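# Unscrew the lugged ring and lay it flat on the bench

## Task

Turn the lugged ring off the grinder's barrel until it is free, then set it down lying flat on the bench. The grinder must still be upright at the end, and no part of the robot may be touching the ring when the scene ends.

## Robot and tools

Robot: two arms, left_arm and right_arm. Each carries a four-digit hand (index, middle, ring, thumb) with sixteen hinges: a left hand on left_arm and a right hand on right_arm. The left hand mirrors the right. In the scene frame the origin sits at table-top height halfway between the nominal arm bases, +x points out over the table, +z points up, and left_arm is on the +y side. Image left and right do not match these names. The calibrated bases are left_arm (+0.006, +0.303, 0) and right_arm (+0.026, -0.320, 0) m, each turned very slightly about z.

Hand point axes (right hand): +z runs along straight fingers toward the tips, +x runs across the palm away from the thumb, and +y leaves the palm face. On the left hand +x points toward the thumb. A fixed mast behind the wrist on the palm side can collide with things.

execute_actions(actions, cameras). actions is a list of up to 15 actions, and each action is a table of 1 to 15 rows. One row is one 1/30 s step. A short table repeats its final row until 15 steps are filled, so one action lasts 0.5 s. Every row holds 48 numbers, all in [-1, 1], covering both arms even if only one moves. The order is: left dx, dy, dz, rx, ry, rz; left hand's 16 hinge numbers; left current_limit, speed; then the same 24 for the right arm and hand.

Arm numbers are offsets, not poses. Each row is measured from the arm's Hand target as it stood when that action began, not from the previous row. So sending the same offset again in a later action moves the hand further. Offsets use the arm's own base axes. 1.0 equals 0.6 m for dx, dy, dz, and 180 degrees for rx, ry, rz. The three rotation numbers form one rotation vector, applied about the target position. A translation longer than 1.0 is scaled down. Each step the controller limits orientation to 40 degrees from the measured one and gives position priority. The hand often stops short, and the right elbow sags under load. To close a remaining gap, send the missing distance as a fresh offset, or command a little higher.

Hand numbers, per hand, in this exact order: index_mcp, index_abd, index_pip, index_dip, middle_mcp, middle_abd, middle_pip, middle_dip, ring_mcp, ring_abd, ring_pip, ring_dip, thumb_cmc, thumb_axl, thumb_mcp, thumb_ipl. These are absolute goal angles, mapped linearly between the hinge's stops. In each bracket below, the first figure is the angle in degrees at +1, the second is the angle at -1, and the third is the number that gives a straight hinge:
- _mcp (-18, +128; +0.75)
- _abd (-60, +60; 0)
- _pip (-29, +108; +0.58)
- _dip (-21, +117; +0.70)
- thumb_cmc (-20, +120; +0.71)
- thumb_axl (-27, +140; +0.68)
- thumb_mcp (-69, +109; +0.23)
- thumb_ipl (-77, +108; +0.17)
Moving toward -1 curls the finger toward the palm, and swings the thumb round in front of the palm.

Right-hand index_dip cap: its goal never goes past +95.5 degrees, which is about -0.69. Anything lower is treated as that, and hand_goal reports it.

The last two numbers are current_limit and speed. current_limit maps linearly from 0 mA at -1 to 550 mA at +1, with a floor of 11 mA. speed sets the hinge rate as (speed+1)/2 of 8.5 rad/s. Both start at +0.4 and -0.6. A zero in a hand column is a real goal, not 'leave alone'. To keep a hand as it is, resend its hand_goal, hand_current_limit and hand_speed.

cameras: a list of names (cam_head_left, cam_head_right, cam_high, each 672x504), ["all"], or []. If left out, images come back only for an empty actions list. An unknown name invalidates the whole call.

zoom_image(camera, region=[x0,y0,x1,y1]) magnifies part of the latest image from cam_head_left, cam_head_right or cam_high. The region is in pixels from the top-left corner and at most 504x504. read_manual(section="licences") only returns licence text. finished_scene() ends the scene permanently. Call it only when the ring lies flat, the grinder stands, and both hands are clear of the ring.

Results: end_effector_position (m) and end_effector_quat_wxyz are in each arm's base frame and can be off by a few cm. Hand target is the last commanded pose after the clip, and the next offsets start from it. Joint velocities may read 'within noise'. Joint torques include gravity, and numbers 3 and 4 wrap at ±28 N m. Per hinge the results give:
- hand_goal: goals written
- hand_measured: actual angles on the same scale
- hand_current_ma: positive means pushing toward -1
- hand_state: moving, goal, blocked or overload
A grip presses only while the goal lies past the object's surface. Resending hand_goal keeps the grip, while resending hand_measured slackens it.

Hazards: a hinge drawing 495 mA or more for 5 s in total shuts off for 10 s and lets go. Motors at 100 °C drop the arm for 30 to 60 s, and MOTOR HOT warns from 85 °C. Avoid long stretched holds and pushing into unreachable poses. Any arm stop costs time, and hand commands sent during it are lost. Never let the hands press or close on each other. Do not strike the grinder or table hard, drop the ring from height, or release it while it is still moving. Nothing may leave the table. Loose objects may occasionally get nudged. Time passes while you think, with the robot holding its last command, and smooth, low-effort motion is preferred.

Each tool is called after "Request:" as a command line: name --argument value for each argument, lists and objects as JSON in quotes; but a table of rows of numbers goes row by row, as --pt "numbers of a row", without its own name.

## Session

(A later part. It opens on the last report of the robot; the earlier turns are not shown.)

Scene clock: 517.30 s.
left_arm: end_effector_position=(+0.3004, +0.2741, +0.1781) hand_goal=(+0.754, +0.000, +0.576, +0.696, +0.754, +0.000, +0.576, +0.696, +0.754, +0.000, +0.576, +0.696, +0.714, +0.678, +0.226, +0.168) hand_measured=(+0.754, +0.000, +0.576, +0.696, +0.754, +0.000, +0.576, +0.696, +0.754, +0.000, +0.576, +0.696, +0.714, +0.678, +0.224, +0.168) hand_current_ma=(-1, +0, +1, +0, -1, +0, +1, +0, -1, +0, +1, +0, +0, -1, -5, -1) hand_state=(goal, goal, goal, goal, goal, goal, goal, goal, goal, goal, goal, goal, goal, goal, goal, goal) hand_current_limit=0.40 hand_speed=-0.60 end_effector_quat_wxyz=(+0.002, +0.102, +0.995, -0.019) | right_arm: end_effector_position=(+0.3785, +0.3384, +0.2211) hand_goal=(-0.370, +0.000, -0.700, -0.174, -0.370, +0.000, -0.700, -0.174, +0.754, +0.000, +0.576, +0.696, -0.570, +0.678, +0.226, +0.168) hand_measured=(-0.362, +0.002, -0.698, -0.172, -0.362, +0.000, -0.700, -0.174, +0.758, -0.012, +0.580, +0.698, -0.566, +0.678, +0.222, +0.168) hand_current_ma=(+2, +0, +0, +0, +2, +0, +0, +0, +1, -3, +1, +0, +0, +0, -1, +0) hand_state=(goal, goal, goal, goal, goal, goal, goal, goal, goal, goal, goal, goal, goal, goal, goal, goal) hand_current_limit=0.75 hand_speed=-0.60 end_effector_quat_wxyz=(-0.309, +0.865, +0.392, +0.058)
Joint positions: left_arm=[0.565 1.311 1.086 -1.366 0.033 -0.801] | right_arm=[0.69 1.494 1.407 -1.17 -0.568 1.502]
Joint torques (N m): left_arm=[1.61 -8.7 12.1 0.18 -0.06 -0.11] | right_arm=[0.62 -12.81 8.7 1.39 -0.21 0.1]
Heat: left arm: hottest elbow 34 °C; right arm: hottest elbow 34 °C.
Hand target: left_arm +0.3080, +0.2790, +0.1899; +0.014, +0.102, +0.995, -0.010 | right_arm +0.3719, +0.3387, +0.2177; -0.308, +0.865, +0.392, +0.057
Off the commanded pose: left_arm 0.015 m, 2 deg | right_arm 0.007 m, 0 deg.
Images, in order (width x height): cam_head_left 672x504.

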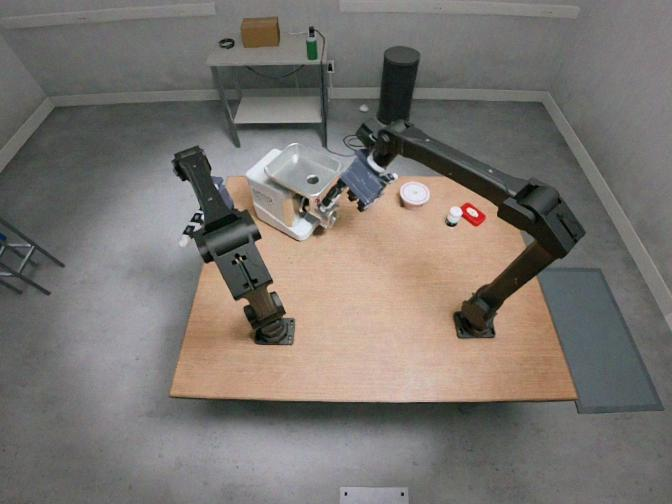

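Request:
execute_actions --actions '[[[0,0,0,0,0,0,0.754,0,0.576,0.696,0.754,0,0.576,0.696,0.754,0,0.576,0.696,0.714,0.678,0.226,0.168,0.4,-0.6,-0.0167,-0.0128,-0.0233,0,0,0,-0.37,0,-0.7,-0.174,-0.37,0,-0.7,-0.174,0.754,0,0.576,0.696,-0.571,0.678,0.226,0.168,0.75,-0.6]]]' --cameras '["all"]'

Request:
zoom_image --camera "cam_head_left" --region '[300, 180, 360, 240]'

Request:
zoom_image --camera "cam_head_right" --region '[300, 180, 360, 240]'

Request:
zoom_image --camera "cam_high" --region '[370, 160, 430, 220]'

Scene clock: 523.33 s.
left_arm: end_effector_position=(+0.3004, +0.2741, +0.1781) hand_goal=(+0.754, +0.000, +0.576, +0.696, +0.754, +0.000, +0.576, +0.696, +0.754, +0.000, +0.576, +0.696, +0.714, +0.678, +0.226, +0.168) hand_measured=(+0.754, +0.000, +0.576, +0.696, +0.754, +0.000, +0.576, +0.696, +0.754, +0.000, +0.576, +0.696, +0.714, +0.678, +0.224, +0.168) hand_current_ma=(-1, +0, +1, +0, -1, +0, +1, +0, -1, +0, +1, +0, +0, -1, -5, -1) hand_state=(goal, goal, goal, goal, goal, goal, goal, goal, goal, goal, goal, goal, goal, goal, goal, goal) hand_current_limit=0.40 hand_speed=-0.60 end_effector_quat_wxyz=(+0.002, +0.102, +0.995, -0.019) | right_arm: end_effector_position=(+0.3698, +0.3318, +0.2150) hand_goal=(-0.370, +0.000, -0.700, -0.174, -0.370, +0.000, -0.700, -0.174, +0.754, +0.000, +0.576, +0.696, -0.570, +0.678, +0.226, +0.168) hand_measured=(-0.362, +0.002, -0.698, -0.172, -0.362, +0.000, -0.700, -0.174, +0.766, -0.038, +0.588, +0.700, -0.566, +0.678, +0.222, +0.168) hand_current_ma=(+2, +0, +0, +0, +2, +0, +0, +0, +4, -21, +3, +0, +0, +0, -1, +0) hand_state=(goal, goal, goal, goal, goal, goal, goal, goal, goal, blocked, goal, goal, goal, goal, goal, goal) hand_current_limit=0.75 hand_speed=-0.60 end_effector_quat_wxyz=(-0.313, +0.862, +0.394, +0.067)
Joint positions: left_arm=[0.565 1.311 1.086 -1.366 0.033 -0.801] | right_arm=[0.69 1.454 1.343 -1.126 -0.57 1.502]
Joint torques (N m): left_arm=[1.61 -8.7 12.1 0.18 -0.06 -0.11] | right_arm=[0.32 -11.11 8.27 1.11 -0.11 0.06]
Heat: left arm: hottest elbow 34 °C; right arm: hottest elbow 34 °C.
Hand target: left_arm +0.3080, +0.2790, +0.1899; +0.014, +0.102, +0.995, -0.010 | right_arm +0.3619, +0.3310, +0.2038; -0.308, +0.865, +0.392, +0.057
Off the commanded pose: left_arm 0.015 m, 2 deg | right_arm 0.014 m, 1 deg.

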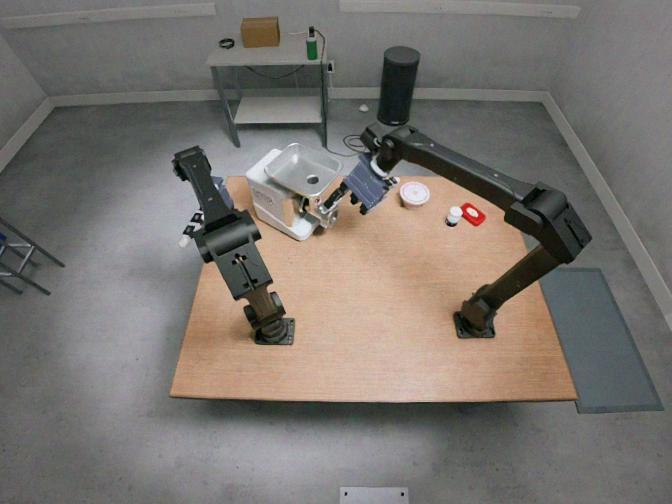

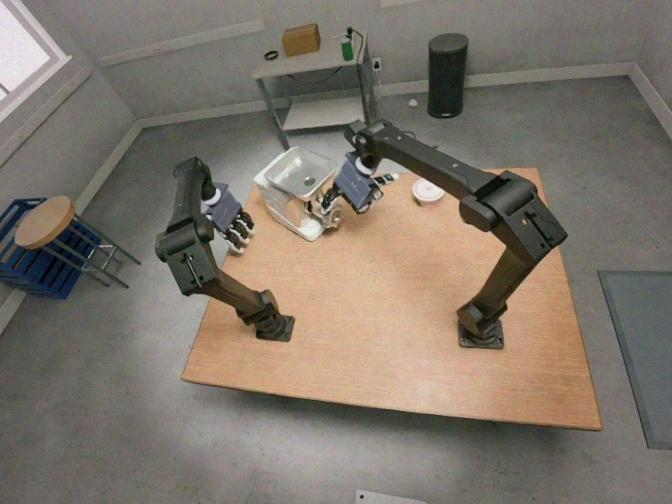

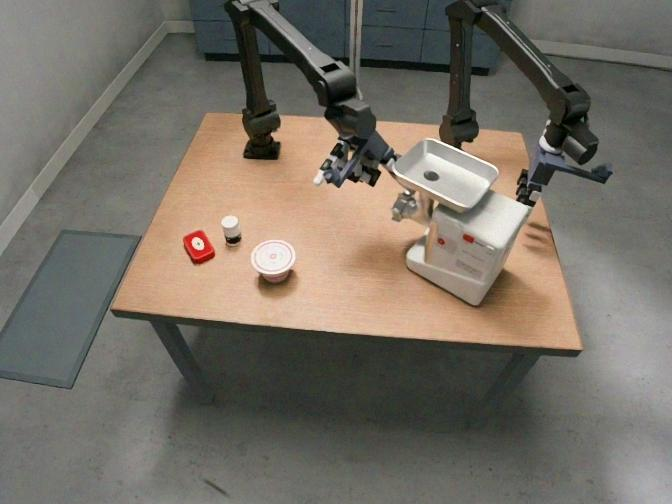

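Scaled by 8.400 from the camera's 672x504 image, which has a finer 960x720 frame.

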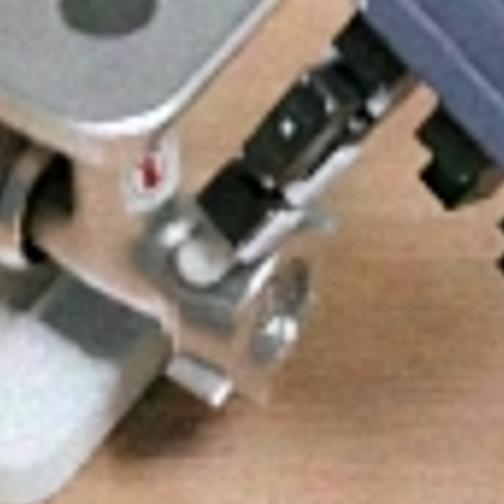

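Scaled by 8.400 from the camera's 672x504 image, which has a finer 960x720 frame.

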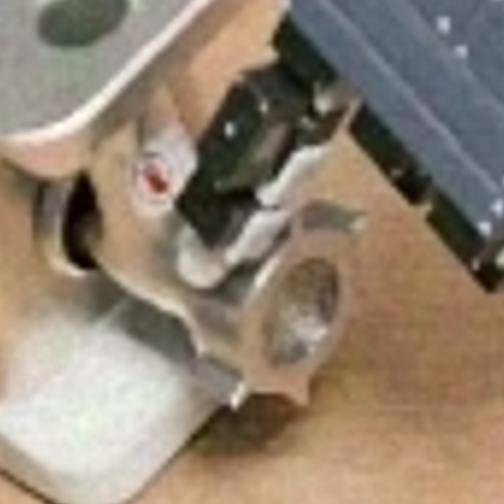

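Scaled by 8.400 from the camera's 672x504 image, which has a finer 960x720 frame.

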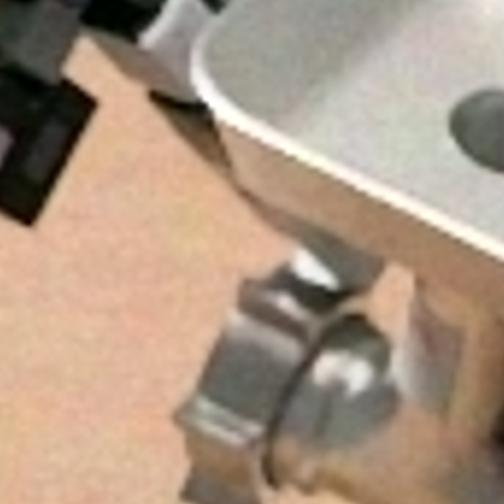

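Request:
execute_actions --actions '[[[0,0,0,0,0,0,0.754,0,0.576,0.696,0.754,0,0.576,0.696,0.754,0,0.576,0.696,0.714,0.678,0.226,0.168,0.4,-0.6,-0.0148,0.01,-0.0262,0,0,0,-0.37,0,-0.7,-0.174,-0.37,0,-0.7,-0.174,0.754,0,0.576,0.696,-0.571,0.678,0.226,0.168,0.75,-0.6]]]' --cameras '["all"]'

Request:
zoom_image --camera "cam_head_left" --region '[300, 180, 360, 240]'

Request:
zoom_image --camera "cam_head_right" --region '[300, 180, 360, 240]'

Scene clock: 534.13 s.
left_arm: end_effector_position=(+0.3004, +0.2741, +0.1781) hand_goal=(+0.754, +0.000, +0.576, +0.696, +0.754, +0.000, +0.576, +0.696, +0.754, +0.000, +0.576, +0.696, +0.714, +0.678, +0.226, +0.168) hand_measured=(+0.754, +0.000, +0.576, +0.696, +0.754, +0.000, +0.576, +0.696, +0.754, +0.000, +0.576, +0.696, +0.714, +0.678, +0.224, +0.168) hand_current_ma=(-1, +0, +1, +0, -1, +0, +1, +0, -1, +0, +1, +0, +0, -1, -5, -1) hand_state=(goal, goal, goal, goal, goal, goal, goal, goal, goal, goal, goal, goal, goal, goal, goal, goal) hand_current_limit=0.40 hand_speed=-0.60 end_effector_quat_wxyz=(+0.002, +0.102, +0.995, -0.019) | right_arm: end_effector_position=(+0.3664, +0.3345, +0.2128) hand_goal=(-0.370, +0.000, -0.700, -0.174, -0.370, +0.000, -0.700, -0.174, +0.754, +0.000, +0.576, +0.696, -0.570, +0.678, +0.226, +0.168) hand_measured=(-0.362, +0.002, -0.698, -0.172, -0.362, +0.000, -0.700, -0.174, +0.764, -0.016, +0.590, +0.700, -0.566, +0.678, +0.222, +0.168) hand_current_ma=(+2, +0, +0, +0, +2, +0, +0, +0, +2, -5, +4, +1, +0, +0, -1, +0) hand_state=(goal, goal, goal, goal, goal, goal, goal, goal, goal, goal, goal, goal, goal, goal, goal, goal) hand_current_limit=0.75 hand_speed=-0.60 end_effector_quat_wxyz=(-0.316, +0.860, +0.392, +0.082)
Joint positions: left_arm=[0.565 1.311 1.086 -1.366 0.033 -0.801] | right_arm=[0.701 1.431 1.308 -1.072 -0.562 1.526]
Joint torques (N m): left_arm=[1.61 -8.7 12.11 0.17 -0.06 -0.11] | right_arm=[0.67 -9.7 7.42 1.06 -0.11 0.06]
Heat: left arm: hottest elbow 34 °C; right arm: hottest elbow 34 °C.
Hand target: left_arm +0.3080, +0.2790, +0.1899; +0.014, +0.102, +0.995, -0.010 | right_arm +0.3530, +0.3369, +0.1880; -0.308, +0.865, +0.392, +0.057
Off the commanded pose: left_arm 0.015 m, 2 deg | right_arm 0.028 m, 3 deg.

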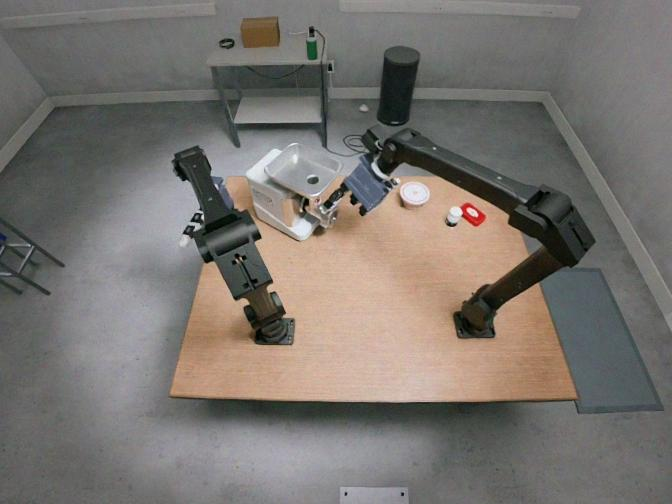

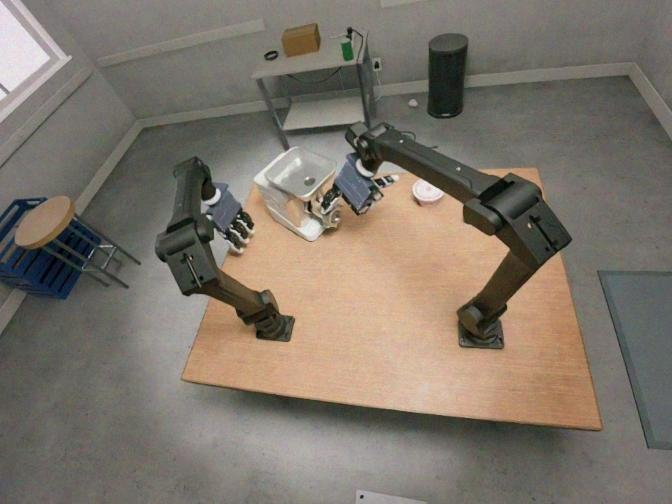

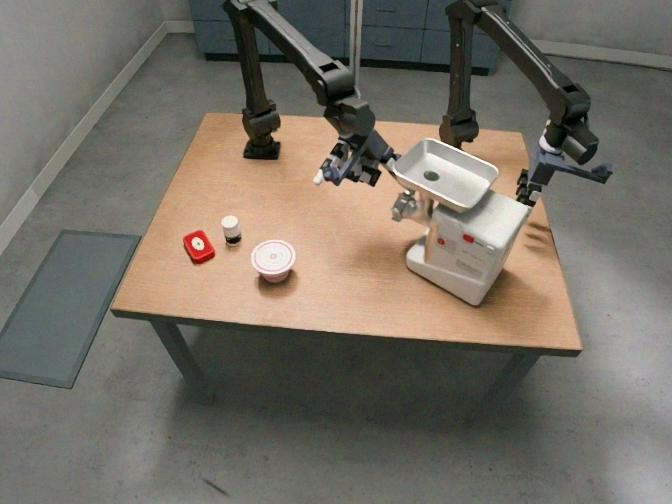

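Scaled by 8.400 from the camera's 672x504 image, which has a finer 960x720 frame.

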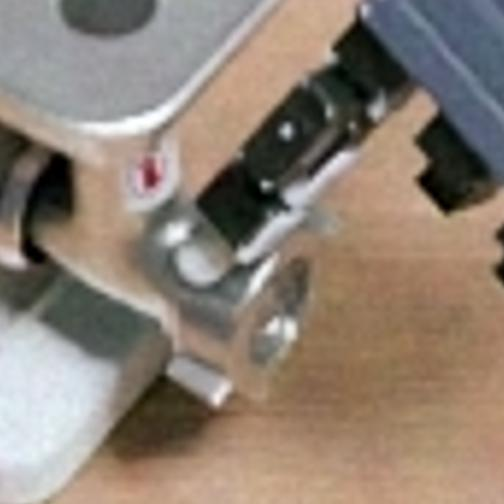

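Scaled by 8.400 from the camera's 672x504 image, which has a finer 960x720 frame.

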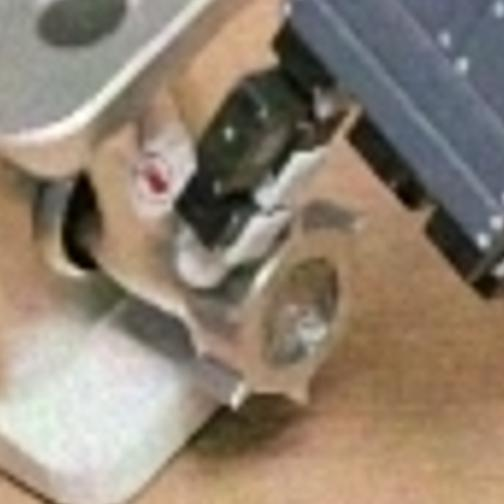

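Request:
execute_actions --actions '[[[0,0,0,0,0,0,0.754,0,0.576,0.696,0.754,0,0.576,0.696,0.754,0,0.576,0.696,0.714,0.678,0.226,0.168,0.4,-0.6,-0.0277,0.0187,-0.025,0,0,0,-0.37,0,-0.7,-0.174,-0.37,0,-0.7,-0.174,0.754,0,0.576,0.696,-0.571,0.678,0.226,0.168,0.75,-0.6]]]' --cameras '["all"]'

Request:
zoom_image --camera "cam_head_left" --region '[300, 180, 360, 240]'

Request:
zoom_image --camera "cam_high" --region '[370, 160, 430, 220]'

Scene clock: 537.53 s.
left_arm: end_effector_position=(+0.3004, +0.2741, +0.1781) hand_goal=(+0.754, +0.000, +0.576, +0.696, +0.754, +0.000, +0.576, +0.696, +0.754, +0.000, +0.576, +0.696, +0.714, +0.678, +0.226, +0.168) hand_measured=(+0.754, +0.000, +0.576, +0.696, +0.754, +0.000, +0.576, +0.696, +0.754, +0.000, +0.576, +0.696, +0.714, +0.678, +0.224, +0.168) hand_current_ma=(-1, +0, +1, +0, -1, +0, +1, +0, -1, +0, +1, +0, +0, -1, -5, -1) hand_state=(goal, goal, goal, goal, goal, goal, goal, goal, goal, goal, goal, goal, goal, goal, goal, goal) hand_current_limit=0.40 hand_speed=-0.60 end_effector_quat_wxyz=(+0.002, +0.102, +0.995, -0.019) | right_arm: end_effector_position=(+0.3575, +0.3405, +0.2143) hand_goal=(-0.370, +0.000, -0.700, -0.174, -0.370, +0.000, -0.700, -0.174, +0.754, +0.000, +0.576, +0.696, -0.570, +0.678, +0.226, +0.168) hand_measured=(-0.362, +0.002, -0.698, -0.172, -0.362, +0.000, -0.700, -0.174, +0.736, -0.012, +0.566, +0.692, -0.566, +0.678, +0.222, +0.168) hand_current_ma=(+2, +0, +0, +0, +2, +0, +0, +0, -8, -3, -2, +0, +0, +0, -1, +0) hand_state=(goal, goal, goal, goal, goal, goal, goal, goal, goal, goal, goal, goal, goal, goal, goal, goal) hand_current_limit=0.75 hand_speed=-0.60 end_effector_quat_wxyz=(-0.317, +0.860, +0.388, +0.102)
Joint positions: left_arm=[0.565 1.311 1.086 -1.366 0.033 -0.801] | right_arm=[0.73 1.396 1.266 -1.004 -0.538 1.575]
Joint torques (N m): left_arm=[1.61 -8.7 12.1 0.17 -0.07 -0.11] | right_arm=[1.79 -7.41 6.82 1.07 -0.41 0.04]
Heat: left arm: hottest elbow 34 °C; right arm: hottest elbow 34 °C.
Hand target: left_arm +0.3080, +0.2790, +0.1899; +0.014, +0.102, +0.995, -0.010 | right_arm +0.3364, +0.3481, +0.1732; -0.308, +0.865, +0.392, +0.057
Off the commanded pose: left_arm 0.015 m, 2 deg | right_arm 0.047 m, 5 deg.

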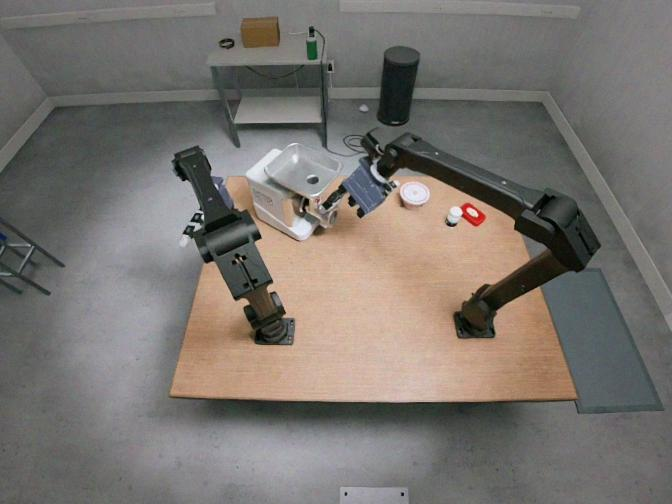

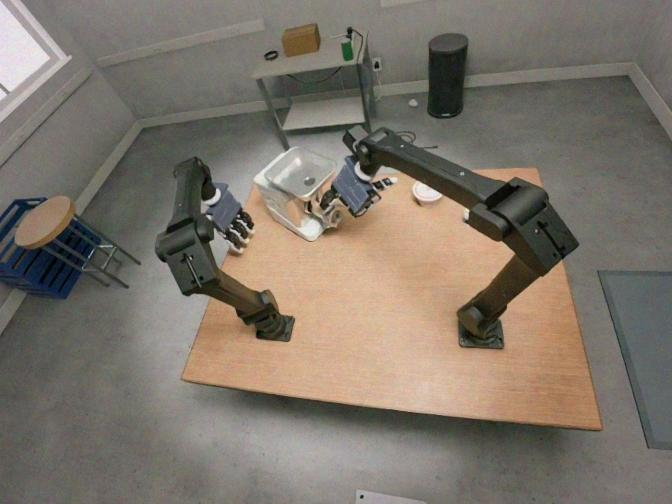

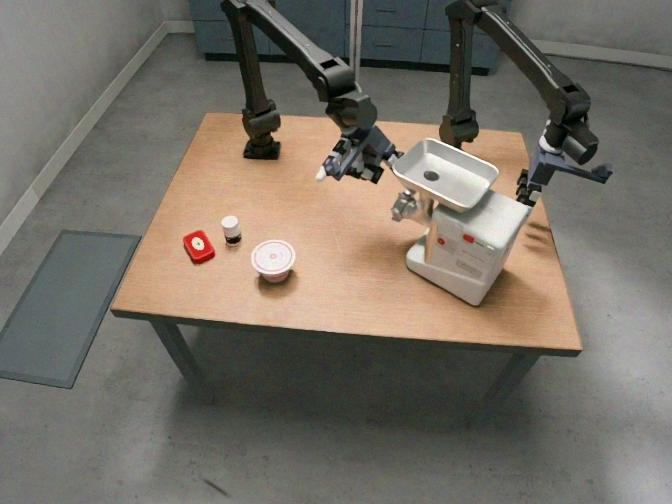

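Scaled by 8.400 from the camera's 672x504 image, which has a finer 960x720 frame.

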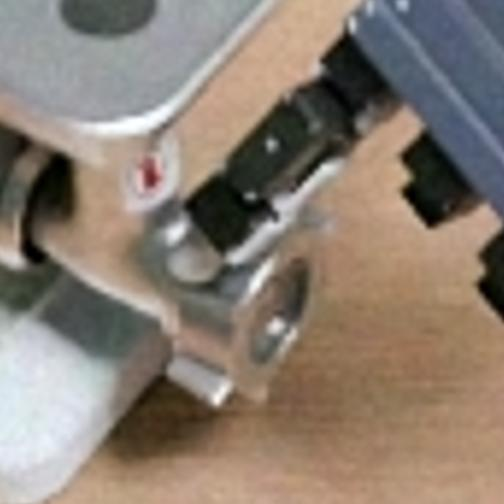

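Scaled by 8.400 from the camera's 672x504 image, which has a finer 960x720 frame.

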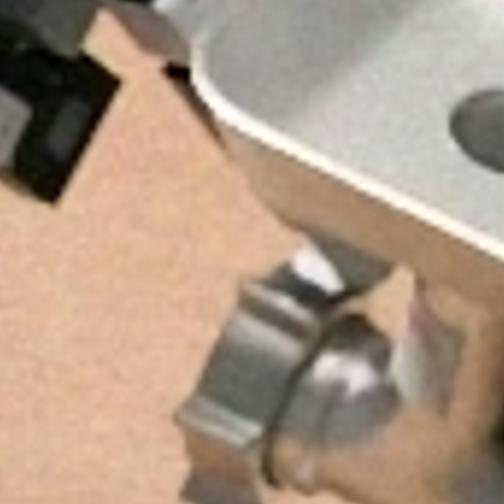

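Request:
execute_actions --actions '[[[0,0,0,0,0,0,0.754,0,0.576,0.696,0.754,0,0.576,0.696,0.754,0,0.576,0.696,0.714,0.678,0.226,0.168,0.4,-0.6,-0.02,0.0135,-0.035,0,0,0,-0.37,0,-0.7,-0.174,-0.37,0,-0.7,-0.174,0.82,0,0.62,0.74,-0.571,0.678,0.226,0.168,0.75,-0.6]]]' --cameras '["all"]'

Request:
zoom_image --camera "cam_head_left" --region '[300, 180, 360, 240]'

Request:
zoom_image --camera "cam_high" --region '[370, 160, 430, 220]'

Scene clock: 542.80 s.
left_arm: end_effector_position=(+0.3004, +0.2741, +0.1781) hand_goal=(+0.754, +0.000, +0.576, +0.696, +0.754, +0.000, +0.576, +0.696, +0.754, +0.000, +0.576, +0.696, +0.714, +0.678, +0.226, +0.168) hand_measured=(+0.754, +0.000, +0.576, +0.696, +0.754, +0.000, +0.576, +0.696, +0.754, +0.000, +0.576, +0.696, +0.714, +0.678, +0.224, +0.168) hand_current_ma=(-1, +0, +1, +0, -1, +0, +1, +0, -1, +0, +1, +0, +0, -1, -5, -1) hand_state=(goal, goal, goal, goal, goal, goal, goal, goal, goal, goal, goal, goal, goal, goal, goal, goal) hand_current_limit=0.40 hand_speed=-0.60 end_effector_quat_wxyz=(+0.002, +0.102, +0.995, -0.019) | right_arm: end_effector_position=(+0.3226, +0.3557, +0.1548) hand_goal=(-0.370, +0.000, -0.700, -0.174, -0.370, +0.000, -0.700, -0.174, +0.820, +0.000, +0.620, +0.740, -0.570, +0.678, +0.226, +0.168) hand_measured=(-0.362, +0.002, -0.698, -0.172, -0.362, +0.000, -0.700, -0.174, +0.806, -0.002, +0.614, +0.738, -0.566, +0.678, +0.222, +0.168) hand_current_ma=(+2, +0, +0, +0, +2, +0, +0, +0, -4, +0, -1, +0, +0, +0, -1, +0) hand_state=(goal, goal, goal, goal, goal, goal, goal, goal, goal, goal, goal, goal, goal, goal, goal, goal) hand_current_limit=0.75 hand_speed=-0.60 end_effector_quat_wxyz=(-0.306, +0.864, +0.396, +0.055)
Joint positions: left_arm=[0.565 1.311 1.086 -1.366 0.033 -0.801] | right_arm=[0.804 1.443 1.173 -0.934 -0.529 1.614]
Joint torques (N m): left_arm=[1.61 -8.7 12.1 0.18 -0.06 -0.11] | right_arm=[-0.67 -11.05 9.54 1.43 -0.32 0.07]
Heat: left arm: hottest elbow 34 °C; right arm: hottest elbow 34 °C.
Hand target: left_arm +0.3080, +0.2790, +0.1899; +0.014, +0.102, +0.995, -0.010 | right_arm +0.3244, +0.3563, +0.1522; -0.308, +0.865, +0.392, +0.057
Off the commanded pose: left_arm 0.015 m, 2 deg | right_arm 0.003 m, 1 deg.

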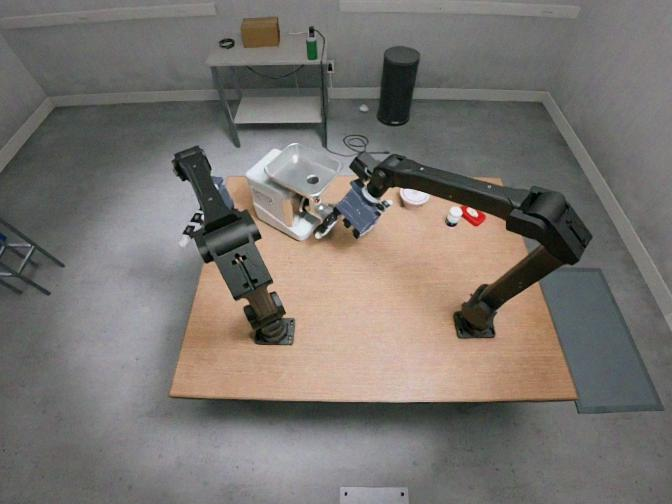

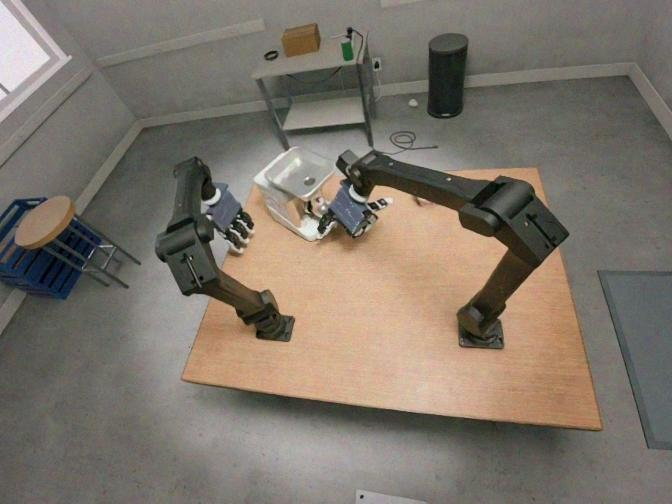

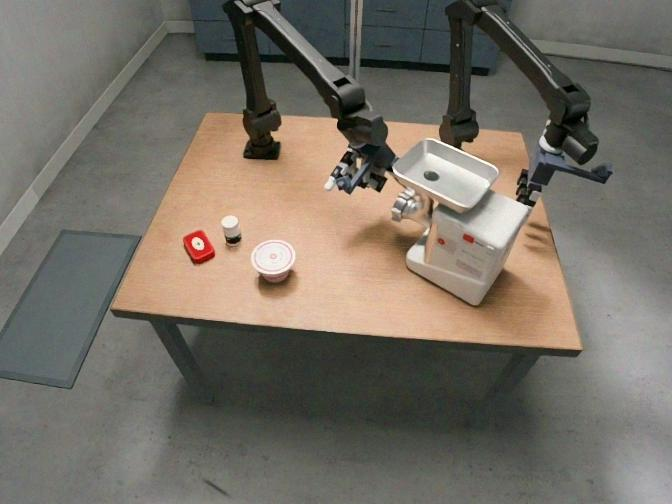

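Scaled by 8.400 from the camera's 672x504 image, which has a finer 960x720 frame.

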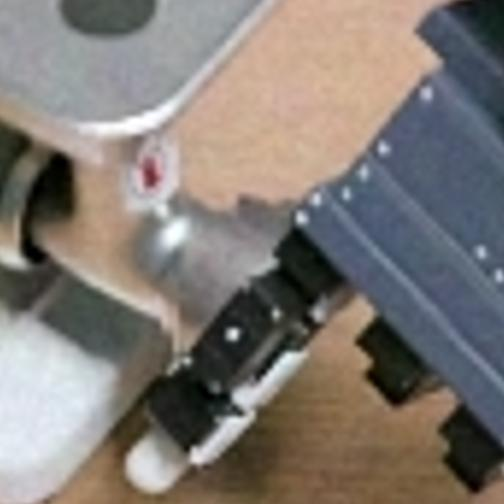

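Scaled by 8.400 from the camera's 672x504 image, which has a finer 960x720 frame.

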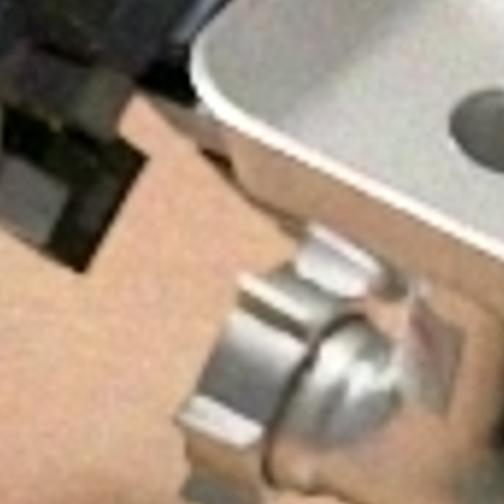

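Request:
execute_actions --actions '[[[0,0,0,0,0,0,0.754,0,0.576,0.696,0.754,0,0.576,0.696,0.754,0,0.576,0.696,0.714,0.678,0.226,0.168,0.4,-0.6,-0.0326,-0.0484,0.005,0,0,0,-0.37,0,-0.7,-0.174,-0.37,0,-0.7,-0.174,0.754,0,0.576,0.696,-0.571,0.678,0.226,0.168,0.6,-0.6]],[[0,0,0,0,0,0,0.754,0,0.576,0.696,0.754,0,0.576,0.696,0.754,0,0.576,0.696,0.714,0.678,0.226,0.168,0.4,-0.6,-0.0326,-0.0484,0.02,0,0,0,-0.37,0,-0.7,-0.174,-0.37,0,-0.7,-0.174,0.754,0,0.576,0.696,-0.571,0.678,0.226,0.168,0.6,-0.6]],[[0,0,0,0,0,0,0.754,0,0.576,0.696,0.754,0,0.576,0.696,0.754,0,0.576,0.696,0.714,0.678,0.226,0.168,0.4,-0.6,0,0,0.02,-0.0072,-0.1427,0.0517,-0.37,0,-0.7,-0.174,-0.37,0,-0.7,-0.174,0.754,0,0.576,0.696,-0.571,0.678,0.226,0.168,0.6,-0.6]],[[0,0,0,0,0,0,0.754,0,0.576,0.696,0.754,0,0.576,0.696,0.754,0,0.576,0.696,0.714,0.678,0.226,0.168,0.4,-0.6,0,0,0.02,-0.0072,-0.1427,0.0517,-0.37,0,-0.7,-0.174,-0.37,0,-0.7,-0.174,0.754,0,0.576,0.696,-0.571,0.678,0.226,0.168,0.6,-0.6]]]' --cameras '["all"]'

Scene clock: 578.27 s.
left_arm: end_effector_position=(+0.3004, +0.2741, +0.1781) hand_goal=(+0.754, +0.000, +0.576, +0.696, +0.754, +0.000, +0.576, +0.696, +0.754, +0.000, +0.576, +0.696, +0.714, +0.678, +0.226, +0.168) hand_measured=(+0.754, +0.000, +0.576, +0.696, +0.754, +0.000, +0.576, +0.696, +0.754, +0.000, +0.576, +0.696, +0.714, +0.678, +0.224, +0.168) hand_current_ma=(-1, +0, +1, +0, -1, +0, +1, +0, -1, +0, +1, +0, +0, -1, -5, -1) hand_state=(goal, goal, goal, goal, goal, goal, goal, goal, goal, goal, goal, goal, goal, goal, goal, goal) hand_current_limit=0.40 hand_speed=-0.60 end_effector_quat_wxyz=(+0.002, +0.102, +0.995, -0.019) | right_arm: end_effector_position=(+0.2820, +0.2972, +0.1907) hand_goal=(-0.370, +0.000, -0.700, -0.174, -0.370, +0.000, -0.700, -0.174, +0.754, +0.000, +0.576, +0.696, -0.570, +0.678, +0.226, +0.168) hand_measured=(-0.360, +0.002, -0.700, -0.172, -0.360, +0.000, -0.700, -0.174, +0.756, +0.002, +0.576, +0.698, -0.566, +0.678, +0.220, +0.168) hand_current_ma=(+2, +0, +0, +0, +3, +0, +0, +0, +0, +0, +0, +0, +1, +0, -1, +0) hand_state=(goal, goal, goal, goal, goal, goal, goal, goal, goal, goal, goal, goal, goal, goal, goal, goal) hand_current_limit=0.60 hand_speed=-0.60 end_effector_quat_wxyz=(-0.095, +0.692, +0.618, +0.361)
Joint positions: left_arm=[0.565 1.311 1.086 -1.366 0.033 -0.801] | right_arm=[1.043 0.951 0.627 -0.483 0.04 1.141]
Joint torques (N m): left_arm=[1.61 -8.7 12.11 0.18 -0.06 -0.11] | right_arm=[-1.03 -3.9 10.17 2.29 0.08 -0.17]
Heat: left arm: hottest elbow 34 °C; right arm: hottest elbow 33 °C.
Hand target: left_arm +0.3080, +0.2790, +0.1899; +0.014, +0.102, +0.995, -0.010 | right_arm +0.2853, +0.2981, +0.1910; -0.095, +0.690, +0.617, +0.367
Off the commanded pose: left_arm 0.015 m, 2 deg | right_arm 0.003 m, 1 deg.

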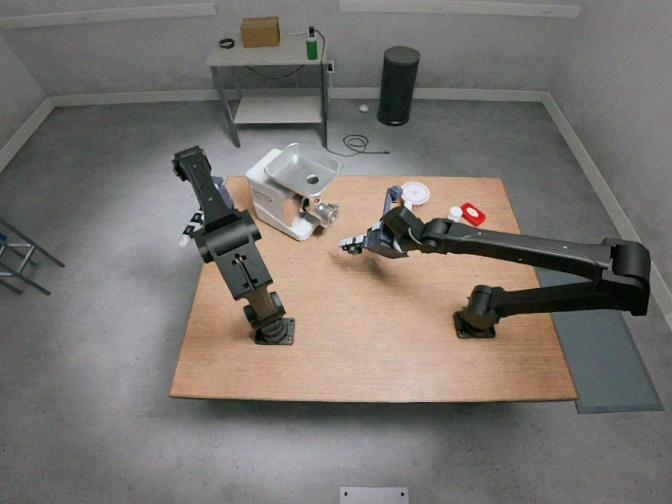

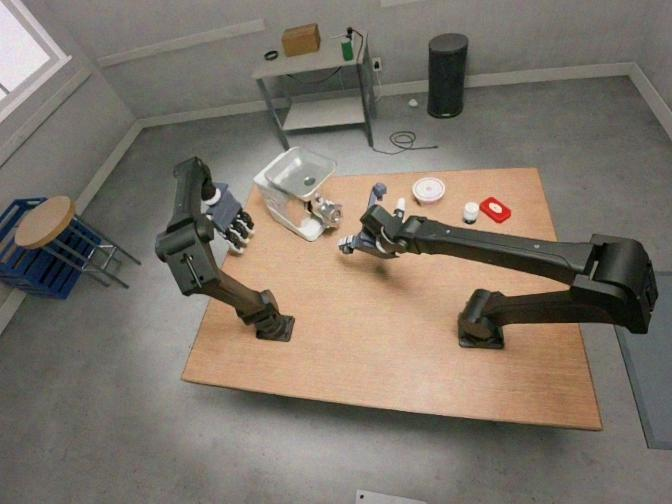

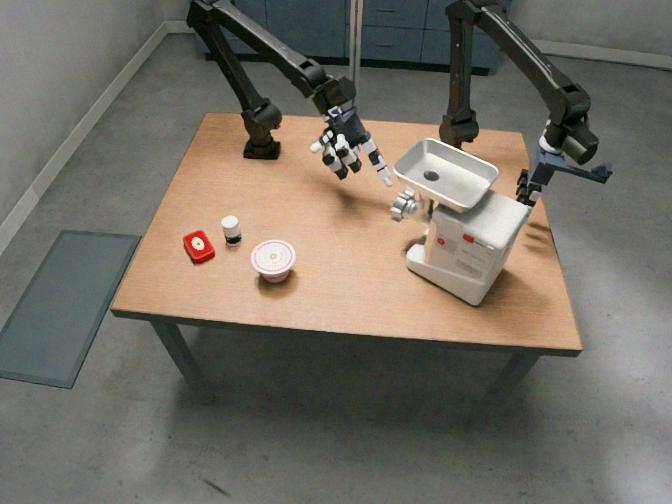

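Request:
execute_actions --actions '[[[0,0,0,0,0,0,0.754,0,0.576,0.696,0.754,0,0.576,0.696,0.754,0,0.576,0.696,0.714,0.678,0.226,0.168,0.4,-0.6,-0.0069,0.0123,0.0289,-0.0072,-0.1427,0.0517,0.2,0,0,0.3,-0.37,0,-0.7,-0.174,0.754,0,0.576,0.696,-0.571,0.678,0.226,0.168,0.6,-0.6]],[[0,0,0,0,0,0,0.754,0,0.576,0.696,0.754,0,0.576,0.696,0.754,0,0.576,0.696,0.714,0.678,0.226,0.168,0.4,-0.6,-0.0069,0.0123,0.0289,-0.0072,-0.1427,0.0517,0.7,0.1,0.5,0.65,-0.37,0,-0.7,-0.174,0.7,-0.1,0.576,0.696,-0.571,0.678,0.226,0.168,0.6,-0.6]],[[0,0,0,0,0,0,0.754,0,0.576,0.696,0.754,0,0.576,0.696,0.754,0,0.576,0.696,0.714,0.678,0.226,0.168,0.4,-0.6,-0.0069,0.0123,0.0289,-0.0072,-0.1427,0.0517,1,0.22,0.576,0.696,-0.37,0,-0.7,-0.174,0.69,-0.22,0.576,0.696,-0.571,0.678,0.226,0.168,0.6,-0.6]]]' --cameras '["all"]'

Scene clock: 584.83 s.
left_arm: end_effector_position=(+0.3004, +0.2741, +0.1781) hand_goal=(+0.754, +0.000, +0.576, +0.696, +0.754, +0.000, +0.576, +0.696, +0.754, +0.000, +0.576, +0.696, +0.714, +0.678, +0.226, +0.168) hand_measured=(+0.754, +0.000, +0.576, +0.696, +0.754, +0.000, +0.576, +0.696, +0.754, +0.000, +0.576, +0.696, +0.714, +0.678, +0.224, +0.168) hand_current_ma=(-1, +0, +1, +0, -1, +0, +1, +0, -1, +0, +1, +0, +0, -1, -5, -1) hand_state=(goal, goal, goal, goal, goal, goal, goal, goal, goal, goal, goal, goal, goal, goal, goal, goal) hand_current_limit=0.40 hand_speed=-0.60 end_effector_quat_wxyz=(+0.002, +0.102, +0.995, -0.019) | right_arm: end_effector_position=(+0.2726, +0.3232, +0.2410) hand_goal=(+1.000, +0.220, +0.576, +0.696, -0.370, +0.000, -0.700, -0.174, +0.690, -0.220, +0.576, +0.696, -0.570, +0.678, +0.226, +0.168) hand_measured=(+1.000, +0.218, +0.576, +0.694, -0.366, +0.002, -0.700, -0.174, +0.706, -0.218, +0.578, +0.698, -0.568, +0.678, +0.224, +0.166) hand_current_ma=(+0, +0, +0, +0, +0, +0, +0, +0, +6, +0, +0, +0, +0, +0, +0, +0) hand_state=(goal, goal, goal, goal, goal, goal, goal, goal, goal, goal, goal, goal, goal, goal, goal, goal) hand_current_limit=0.60 hand_speed=-0.60 end_effector_quat_wxyz=(+0.241, +0.163, +0.694, +0.659)
Joint positions: left_arm=[0.565 1.311 1.086 -1.366 0.033 -0.801] | right_arm=[0.838 1.434 0.228 1.19 -0.151 -0.123]
Joint torques (N m): left_arm=[1.61 -8.7 12.11 0.17 -0.06 -0.11] | right_arm=[-0.67 -5.3 4.97 2.78 -0.16 -0.04]
Heat: left arm: hottest elbow 34 °C; right arm: hottest elbow 33 °C.
Hand target: left_arm +0.3080, +0.2790, +0.1899; +0.014, +0.102, +0.995, -0.010 | right_arm +0.2728, +0.3204, +0.2433; +0.249, +0.159, +0.689, +0.662
Off the commanded pose: left_arm 0.015 m, 2 deg | right_arm 0.003 m, 1 deg.

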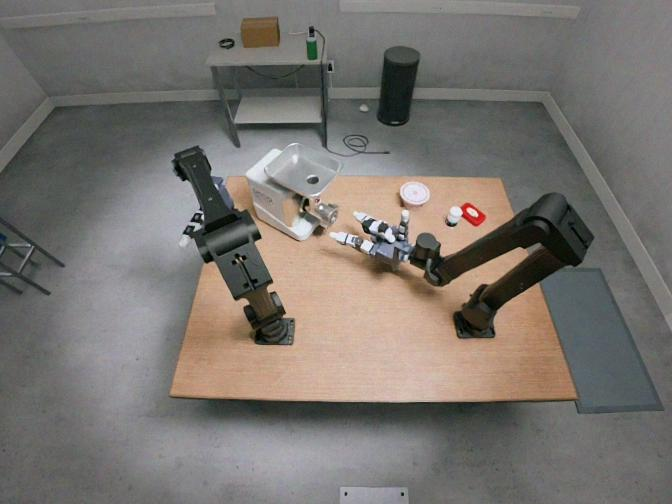

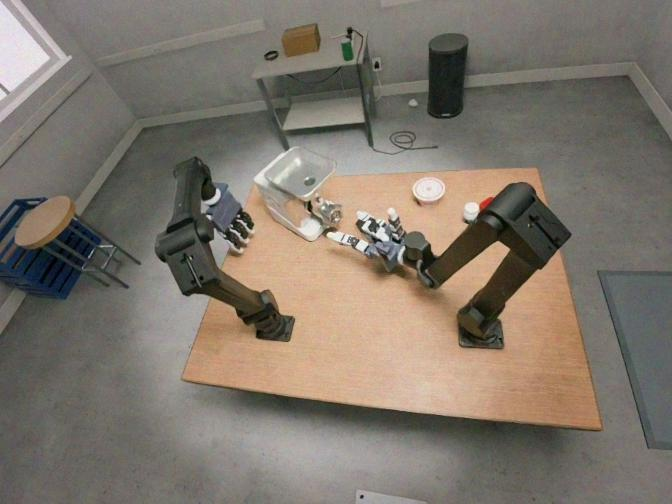

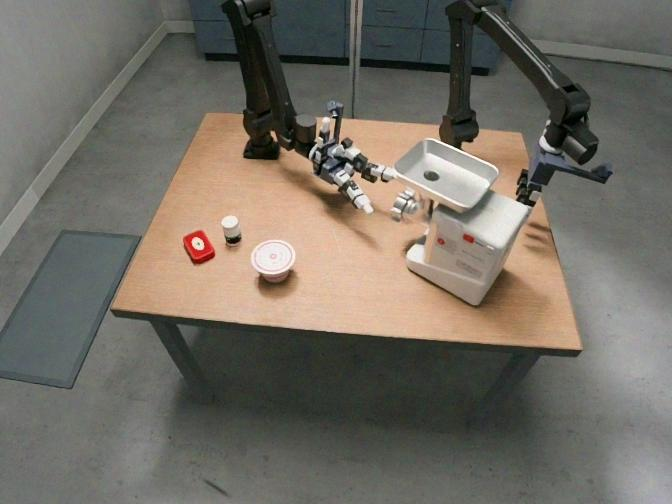

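Request:
execute_actions --actions '[[[0,0,0,0,0,0,0.754,0,0.576,0.696,0.754,0,0.576,0.696,0.754,0,0.576,0.696,0.714,0.678,0.226,0.168,0.4,-0.6,0.0348,0.0368,-0.0117,0,0,0,1,0.22,0.576,0.696,-0.37,0,-0.7,-0.174,0.69,-0.22,0.576,0.696,-0.571,0.678,0.226,0.168,0.6,-0.6]]]' --cameras '["all"]'

Request:
zoom_image --camera "cam_head_left" --region '[300, 180, 380, 260]'

Request:
zoom_image --camera "cam_head_right" --region '[300, 180, 380, 260]'

Request:
zoom_image --camera "cam_high" --region '[350, 150, 430, 230]'

Scene clock: 590.53 s.
left_arm: end_effector_position=(+0.3004, +0.2741, +0.1781) hand_goal=(+0.754, +0.000, +0.576, +0.696, +0.754, +0.000, +0.576, +0.696, +0.754, +0.000, +0.576, +0.696, +0.714, +0.678, +0.226, +0.168) hand_measured=(+0.754, +0.000, +0.576, +0.696, +0.754, +0.000, +0.576, +0.696, +0.754, +0.000, +0.576, +0.696, +0.714, +0.678, +0.224, +0.168) hand_current_ma=(-1, +0, +1, +0, -1, +0, +1, +0, -1, +0, +1, +0, +0, -1, -5, -1) hand_state=(goal, goal, goal, goal, goal, goal, goal, goal, goal, goal, goal, goal, goal, goal, goal, goal) hand_current_limit=0.40 hand_speed=-0.60 end_effector_quat_wxyz=(+0.002, +0.102, +0.995, -0.019) | right_arm: end_effector_position=(+0.2860, +0.3393, +0.2192) hand_goal=(+1.000, +0.220, +0.576, +0.696, -0.370, +0.000, -0.700, -0.174, +0.690, -0.220, +0.576, +0.696, -0.570, +0.678, +0.226, +0.168) hand_measured=(+1.000, +0.218, +0.576, +0.694, -0.368, +0.002, -0.700, -0.174, +0.704, -0.218, +0.578, +0.698, -0.568, +0.678, +0.224, +0.166) hand_current_ma=(+0, +0, +0, +0, +0, +0, +0, +0, +5, +0, +0, +0, +0, +0, +0, +0) hand_state=(goal, goal, goal, goal, goal, goal, goal, goal, goal, goal, goal, goal, goal, goal, goal, goal) hand_current_limit=0.60 hand_speed=-0.60 end_effector_quat_wxyz=(+0.234, +0.166, +0.706, +0.647)
Joint positions: left_arm=[0.565 1.311 1.086 -1.366 0.033 -0.801] | right_arm=[0.838 1.544 0.271 1.219 -0.155 -0.124]
Joint torques (N m): left_arm=[1.61 -8.7 12.1 0.17 -0.07 -0.11] | right_arm=[-1.32 -6.83 6.97 2.85 -0.13 -0.05]
Heat: left arm: hottest elbow 34 °C; right arm: hottest elbow 33 °C.
Hand target: left_arm +0.3080, +0.2790, +0.1899; +0.014, +0.102, +0.995, -0.010 | right_arm +0.2937, +0.3425, +0.2361; +0.249, +0.159, +0.689, +0.662
Off the commanded pose: left_arm 0.015 m, 2 deg | right_arm 0.019 m, 3 deg.

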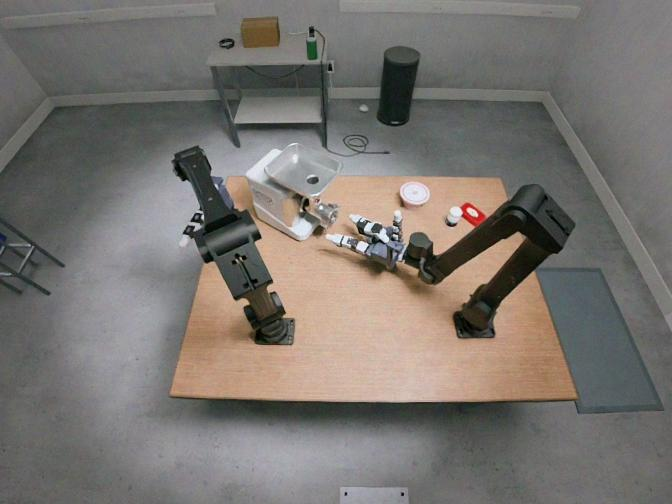

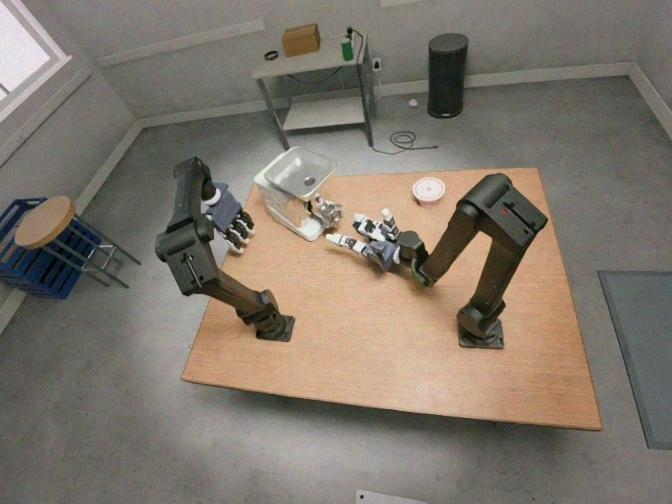

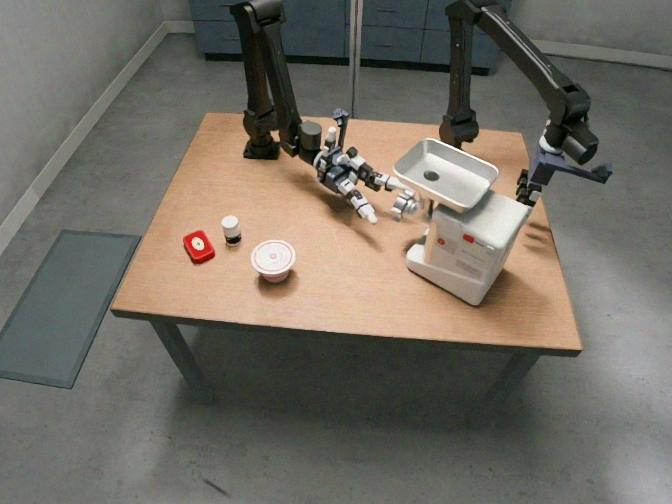

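Scaled by 6.300 from the camera's 672x504 image, which has a finer 960x720 frame.

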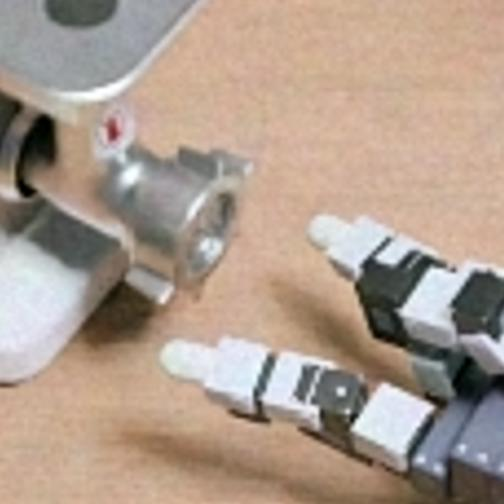

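Scaled by 6.300 from the camera's 672x504 image, which has a finer 960x720 frame.

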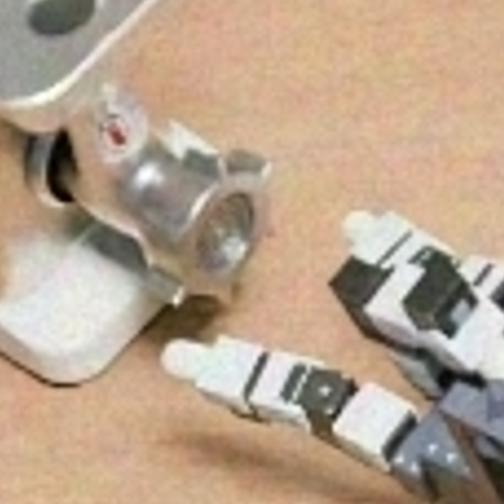

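Scaled by 6.300 from the camera's 672x504 image, which has a finer 960x720 frame.

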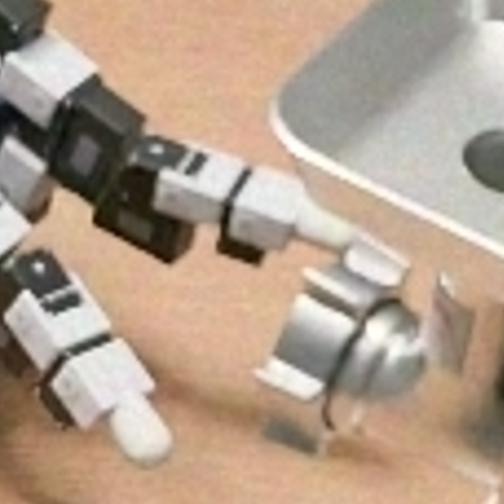

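Request:
execute_actions --actions '[[[0,0,0,0,0,0,0.754,0,0.576,0.696,0.754,0,0.576,0.696,0.754,0,0.576,0.696,0.714,0.678,0.226,0.168,0.4,-0.6,0.0055,-0.0037,0.0217,0.0138,-0.0093,0,1,0.22,0.576,0.696,-0.37,0,-0.7,-0.174,0.69,-0.22,0.576,0.696,-0.571,0.678,0.226,0.168,0.6,-0.6]]]'

Scene clock: 596.70 s.
left_arm: end_effector_position=(+0.3004, +0.2741, +0.1781) hand_goal=(+0.754, +0.000, +0.576, +0.696, +0.754, +0.000, +0.576, +0.696, +0.754, +0.000, +0.576, +0.696, +0.714, +0.678, +0.226, +0.168) hand_measured=(+0.754, +0.000, +0.576, +0.696, +0.754, +0.000, +0.576, +0.696, +0.754, +0.000, +0.576, +0.696, +0.714, +0.678, +0.224, +0.168) hand_current_ma=(-1, +0, +1, +0, -1, +0, +1, +0, -1, +0, +1, +0, +0, -1, -5, -1) hand_state=(goal, goal, goal, goal, goal, goal, goal, goal, goal, goal, goal, goal, goal, goal, goal, goal) hand_current_limit=0.40 hand_speed=-0.60 end_effector_quat_wxyz=(+0.002, +0.102, +0.995, -0.019) | right_arm: end_effector_position=(+0.2880, +0.3371, +0.2356) hand_goal=(+1.000, +0.220, +0.576, +0.696, -0.370, +0.000, -0.700, -0.174, +0.690, -0.220, +0.576, +0.696, -0.570, +0.678, +0.226, +0.168) hand_measured=(+1.000, +0.218, +0.576, +0.694, -0.368, +0.002, -0.700, -0.174, +0.704, -0.218, +0.578, +0.698, -0.568, +0.678, +0.224, +0.166) hand_current_ma=(+0, +0, +0, +0, +0, +0, +0, +0, +5, +0, +0, +0, +0, +0, +0, +0) hand_state=(goal, goal, goal, goal, goal, goal, goal, goal, goal, goal, goal, goal, goal, goal, goal, goal) hand_current_limit=0.60 hand_speed=-0.60 end_effector_quat_wxyz=(+0.244, +0.158, +0.687, +0.666)
Joint positions: left_arm=[0.565 1.311 1.086 -1.366 0.033 -0.801] | right_arm=[0.827 1.545 0.284 1.268 -0.166 -0.124]
Joint torques (N m): left_arm=[1.61 -8.7 12.1 0.18 -0.06 -0.11] | right_arm=[-1.14 -6.12 7.51 2.88 -0.16 0]
Heat: left arm: hottest elbow 34 °C; right arm: hottest elbow 33 °C.
Hand target: left_arm +0.3080, +0.2790, +0.1899; +0.014, +0.102, +0.995, -0.010 | right_arm +0.2971, +0.3402, +0.2491; +0.255, +0.155, +0.671, +0.679
Off the commanded pose: left_arm 0.015 m, 2 deg | right_arm 0.017 m, 3 deg.

Request:
execute_actions --actions '[[[0,0,0,0,0,0,0.754,0,0.576,0.696,0.754,0,0.576,0.696,0.754,0,0.576,0.696,0.714,0.678,0.226,0.168,0.4,-0.6,0.0273,0.0419,-0.0033,0,0,0,1,0.22,0.576,0.696,-0.37,0,-0.7,-0.174,0.69,-0.22,0.576,0.696,-0.571,0.678,0.226,0.168,0.6,-0.6]]]'

Scene clock: 601.17 s.
left_arm: end_effector_position=(+0.3004, +0.2741, +0.1781) hand_goal=(+0.754, +0.000, +0.576, +0.696, +0.754, +0.000, +0.576, +0.696, +0.754, +0.000, +0.576, +0.696, +0.714, +0.678, +0.226, +0.168) hand_measured=(+0.754, +0.000, +0.576, +0.696, +0.754, +0.000, +0.576, +0.696, +0.754, +0.000, +0.576, +0.696, +0.714, +0.678, +0.224, +0.168) hand_current_ma=(-1, +0, +1, +0, -1, +0, +1, +0, -1, +0, +1, +0, +0, -1, -5, -1) hand_state=(goal, goal, goal, goal, goal, goal, goal, goal, goal, goal, goal, goal, goal, goal, goal, goal) hand_current_limit=0.40 hand_speed=-0.60 end_effector_quat_wxyz=(+0.002, +0.102, +0.995, -0.019) | right_arm: end_effector_position=(+0.3101, +0.3582, +0.2428) hand_goal=(+1.000, +0.220, +0.576, +0.696, -0.370, +0.000, -0.700, -0.174, +0.690, -0.220, +0.576, +0.696, -0.570, +0.678, +0.226, +0.168) hand_measured=(+1.000, +0.218, +0.576, +0.694, -0.370, +0.002, -0.700, -0.174, +0.704, -0.218, +0.578, +0.698, -0.568, +0.678, +0.224, +0.166) hand_current_ma=(+0, +0, +0, +0, +0, +0, +0, +0, +5, +0, +0, +0, +0, +0, +0, +0) hand_state=(goal, goal, goal, goal, goal, goal, goal, goal, goal, goal, goal, goal, goal, goal, goal, goal) hand_current_limit=0.60 hand_speed=-0.60 end_effector_quat_wxyz=(+0.253, +0.158, +0.676, +0.674)
Joint positions: left_arm=[0.565 1.311 1.086 -1.366 0.033 -0.801] | right_arm=[0.827 1.603 0.373 1.268 -0.154 -0.124]
Joint torques (N m): left_arm=[1.61 -8.7 12.11 0.18 -0.06 -0.11] | right_arm=[0.5 -7.24 6.99 2.3 0.07 0.03]
Heat: left arm: hottest elbow 34 °C; right arm: hottest elbow 33 °C.
Hand target: left_arm +0.3080, +0.2790, +0.1899; +0.014, +0.102, +0.995, -0.010 | right_arm +0.3134, +0.3653, +0.2472; +0.255, +0.155, +0.671, +0.679
Off the commanded pose: left_arm 0.015 m, 2 deg | right_arm 0.009 m, 1 deg.


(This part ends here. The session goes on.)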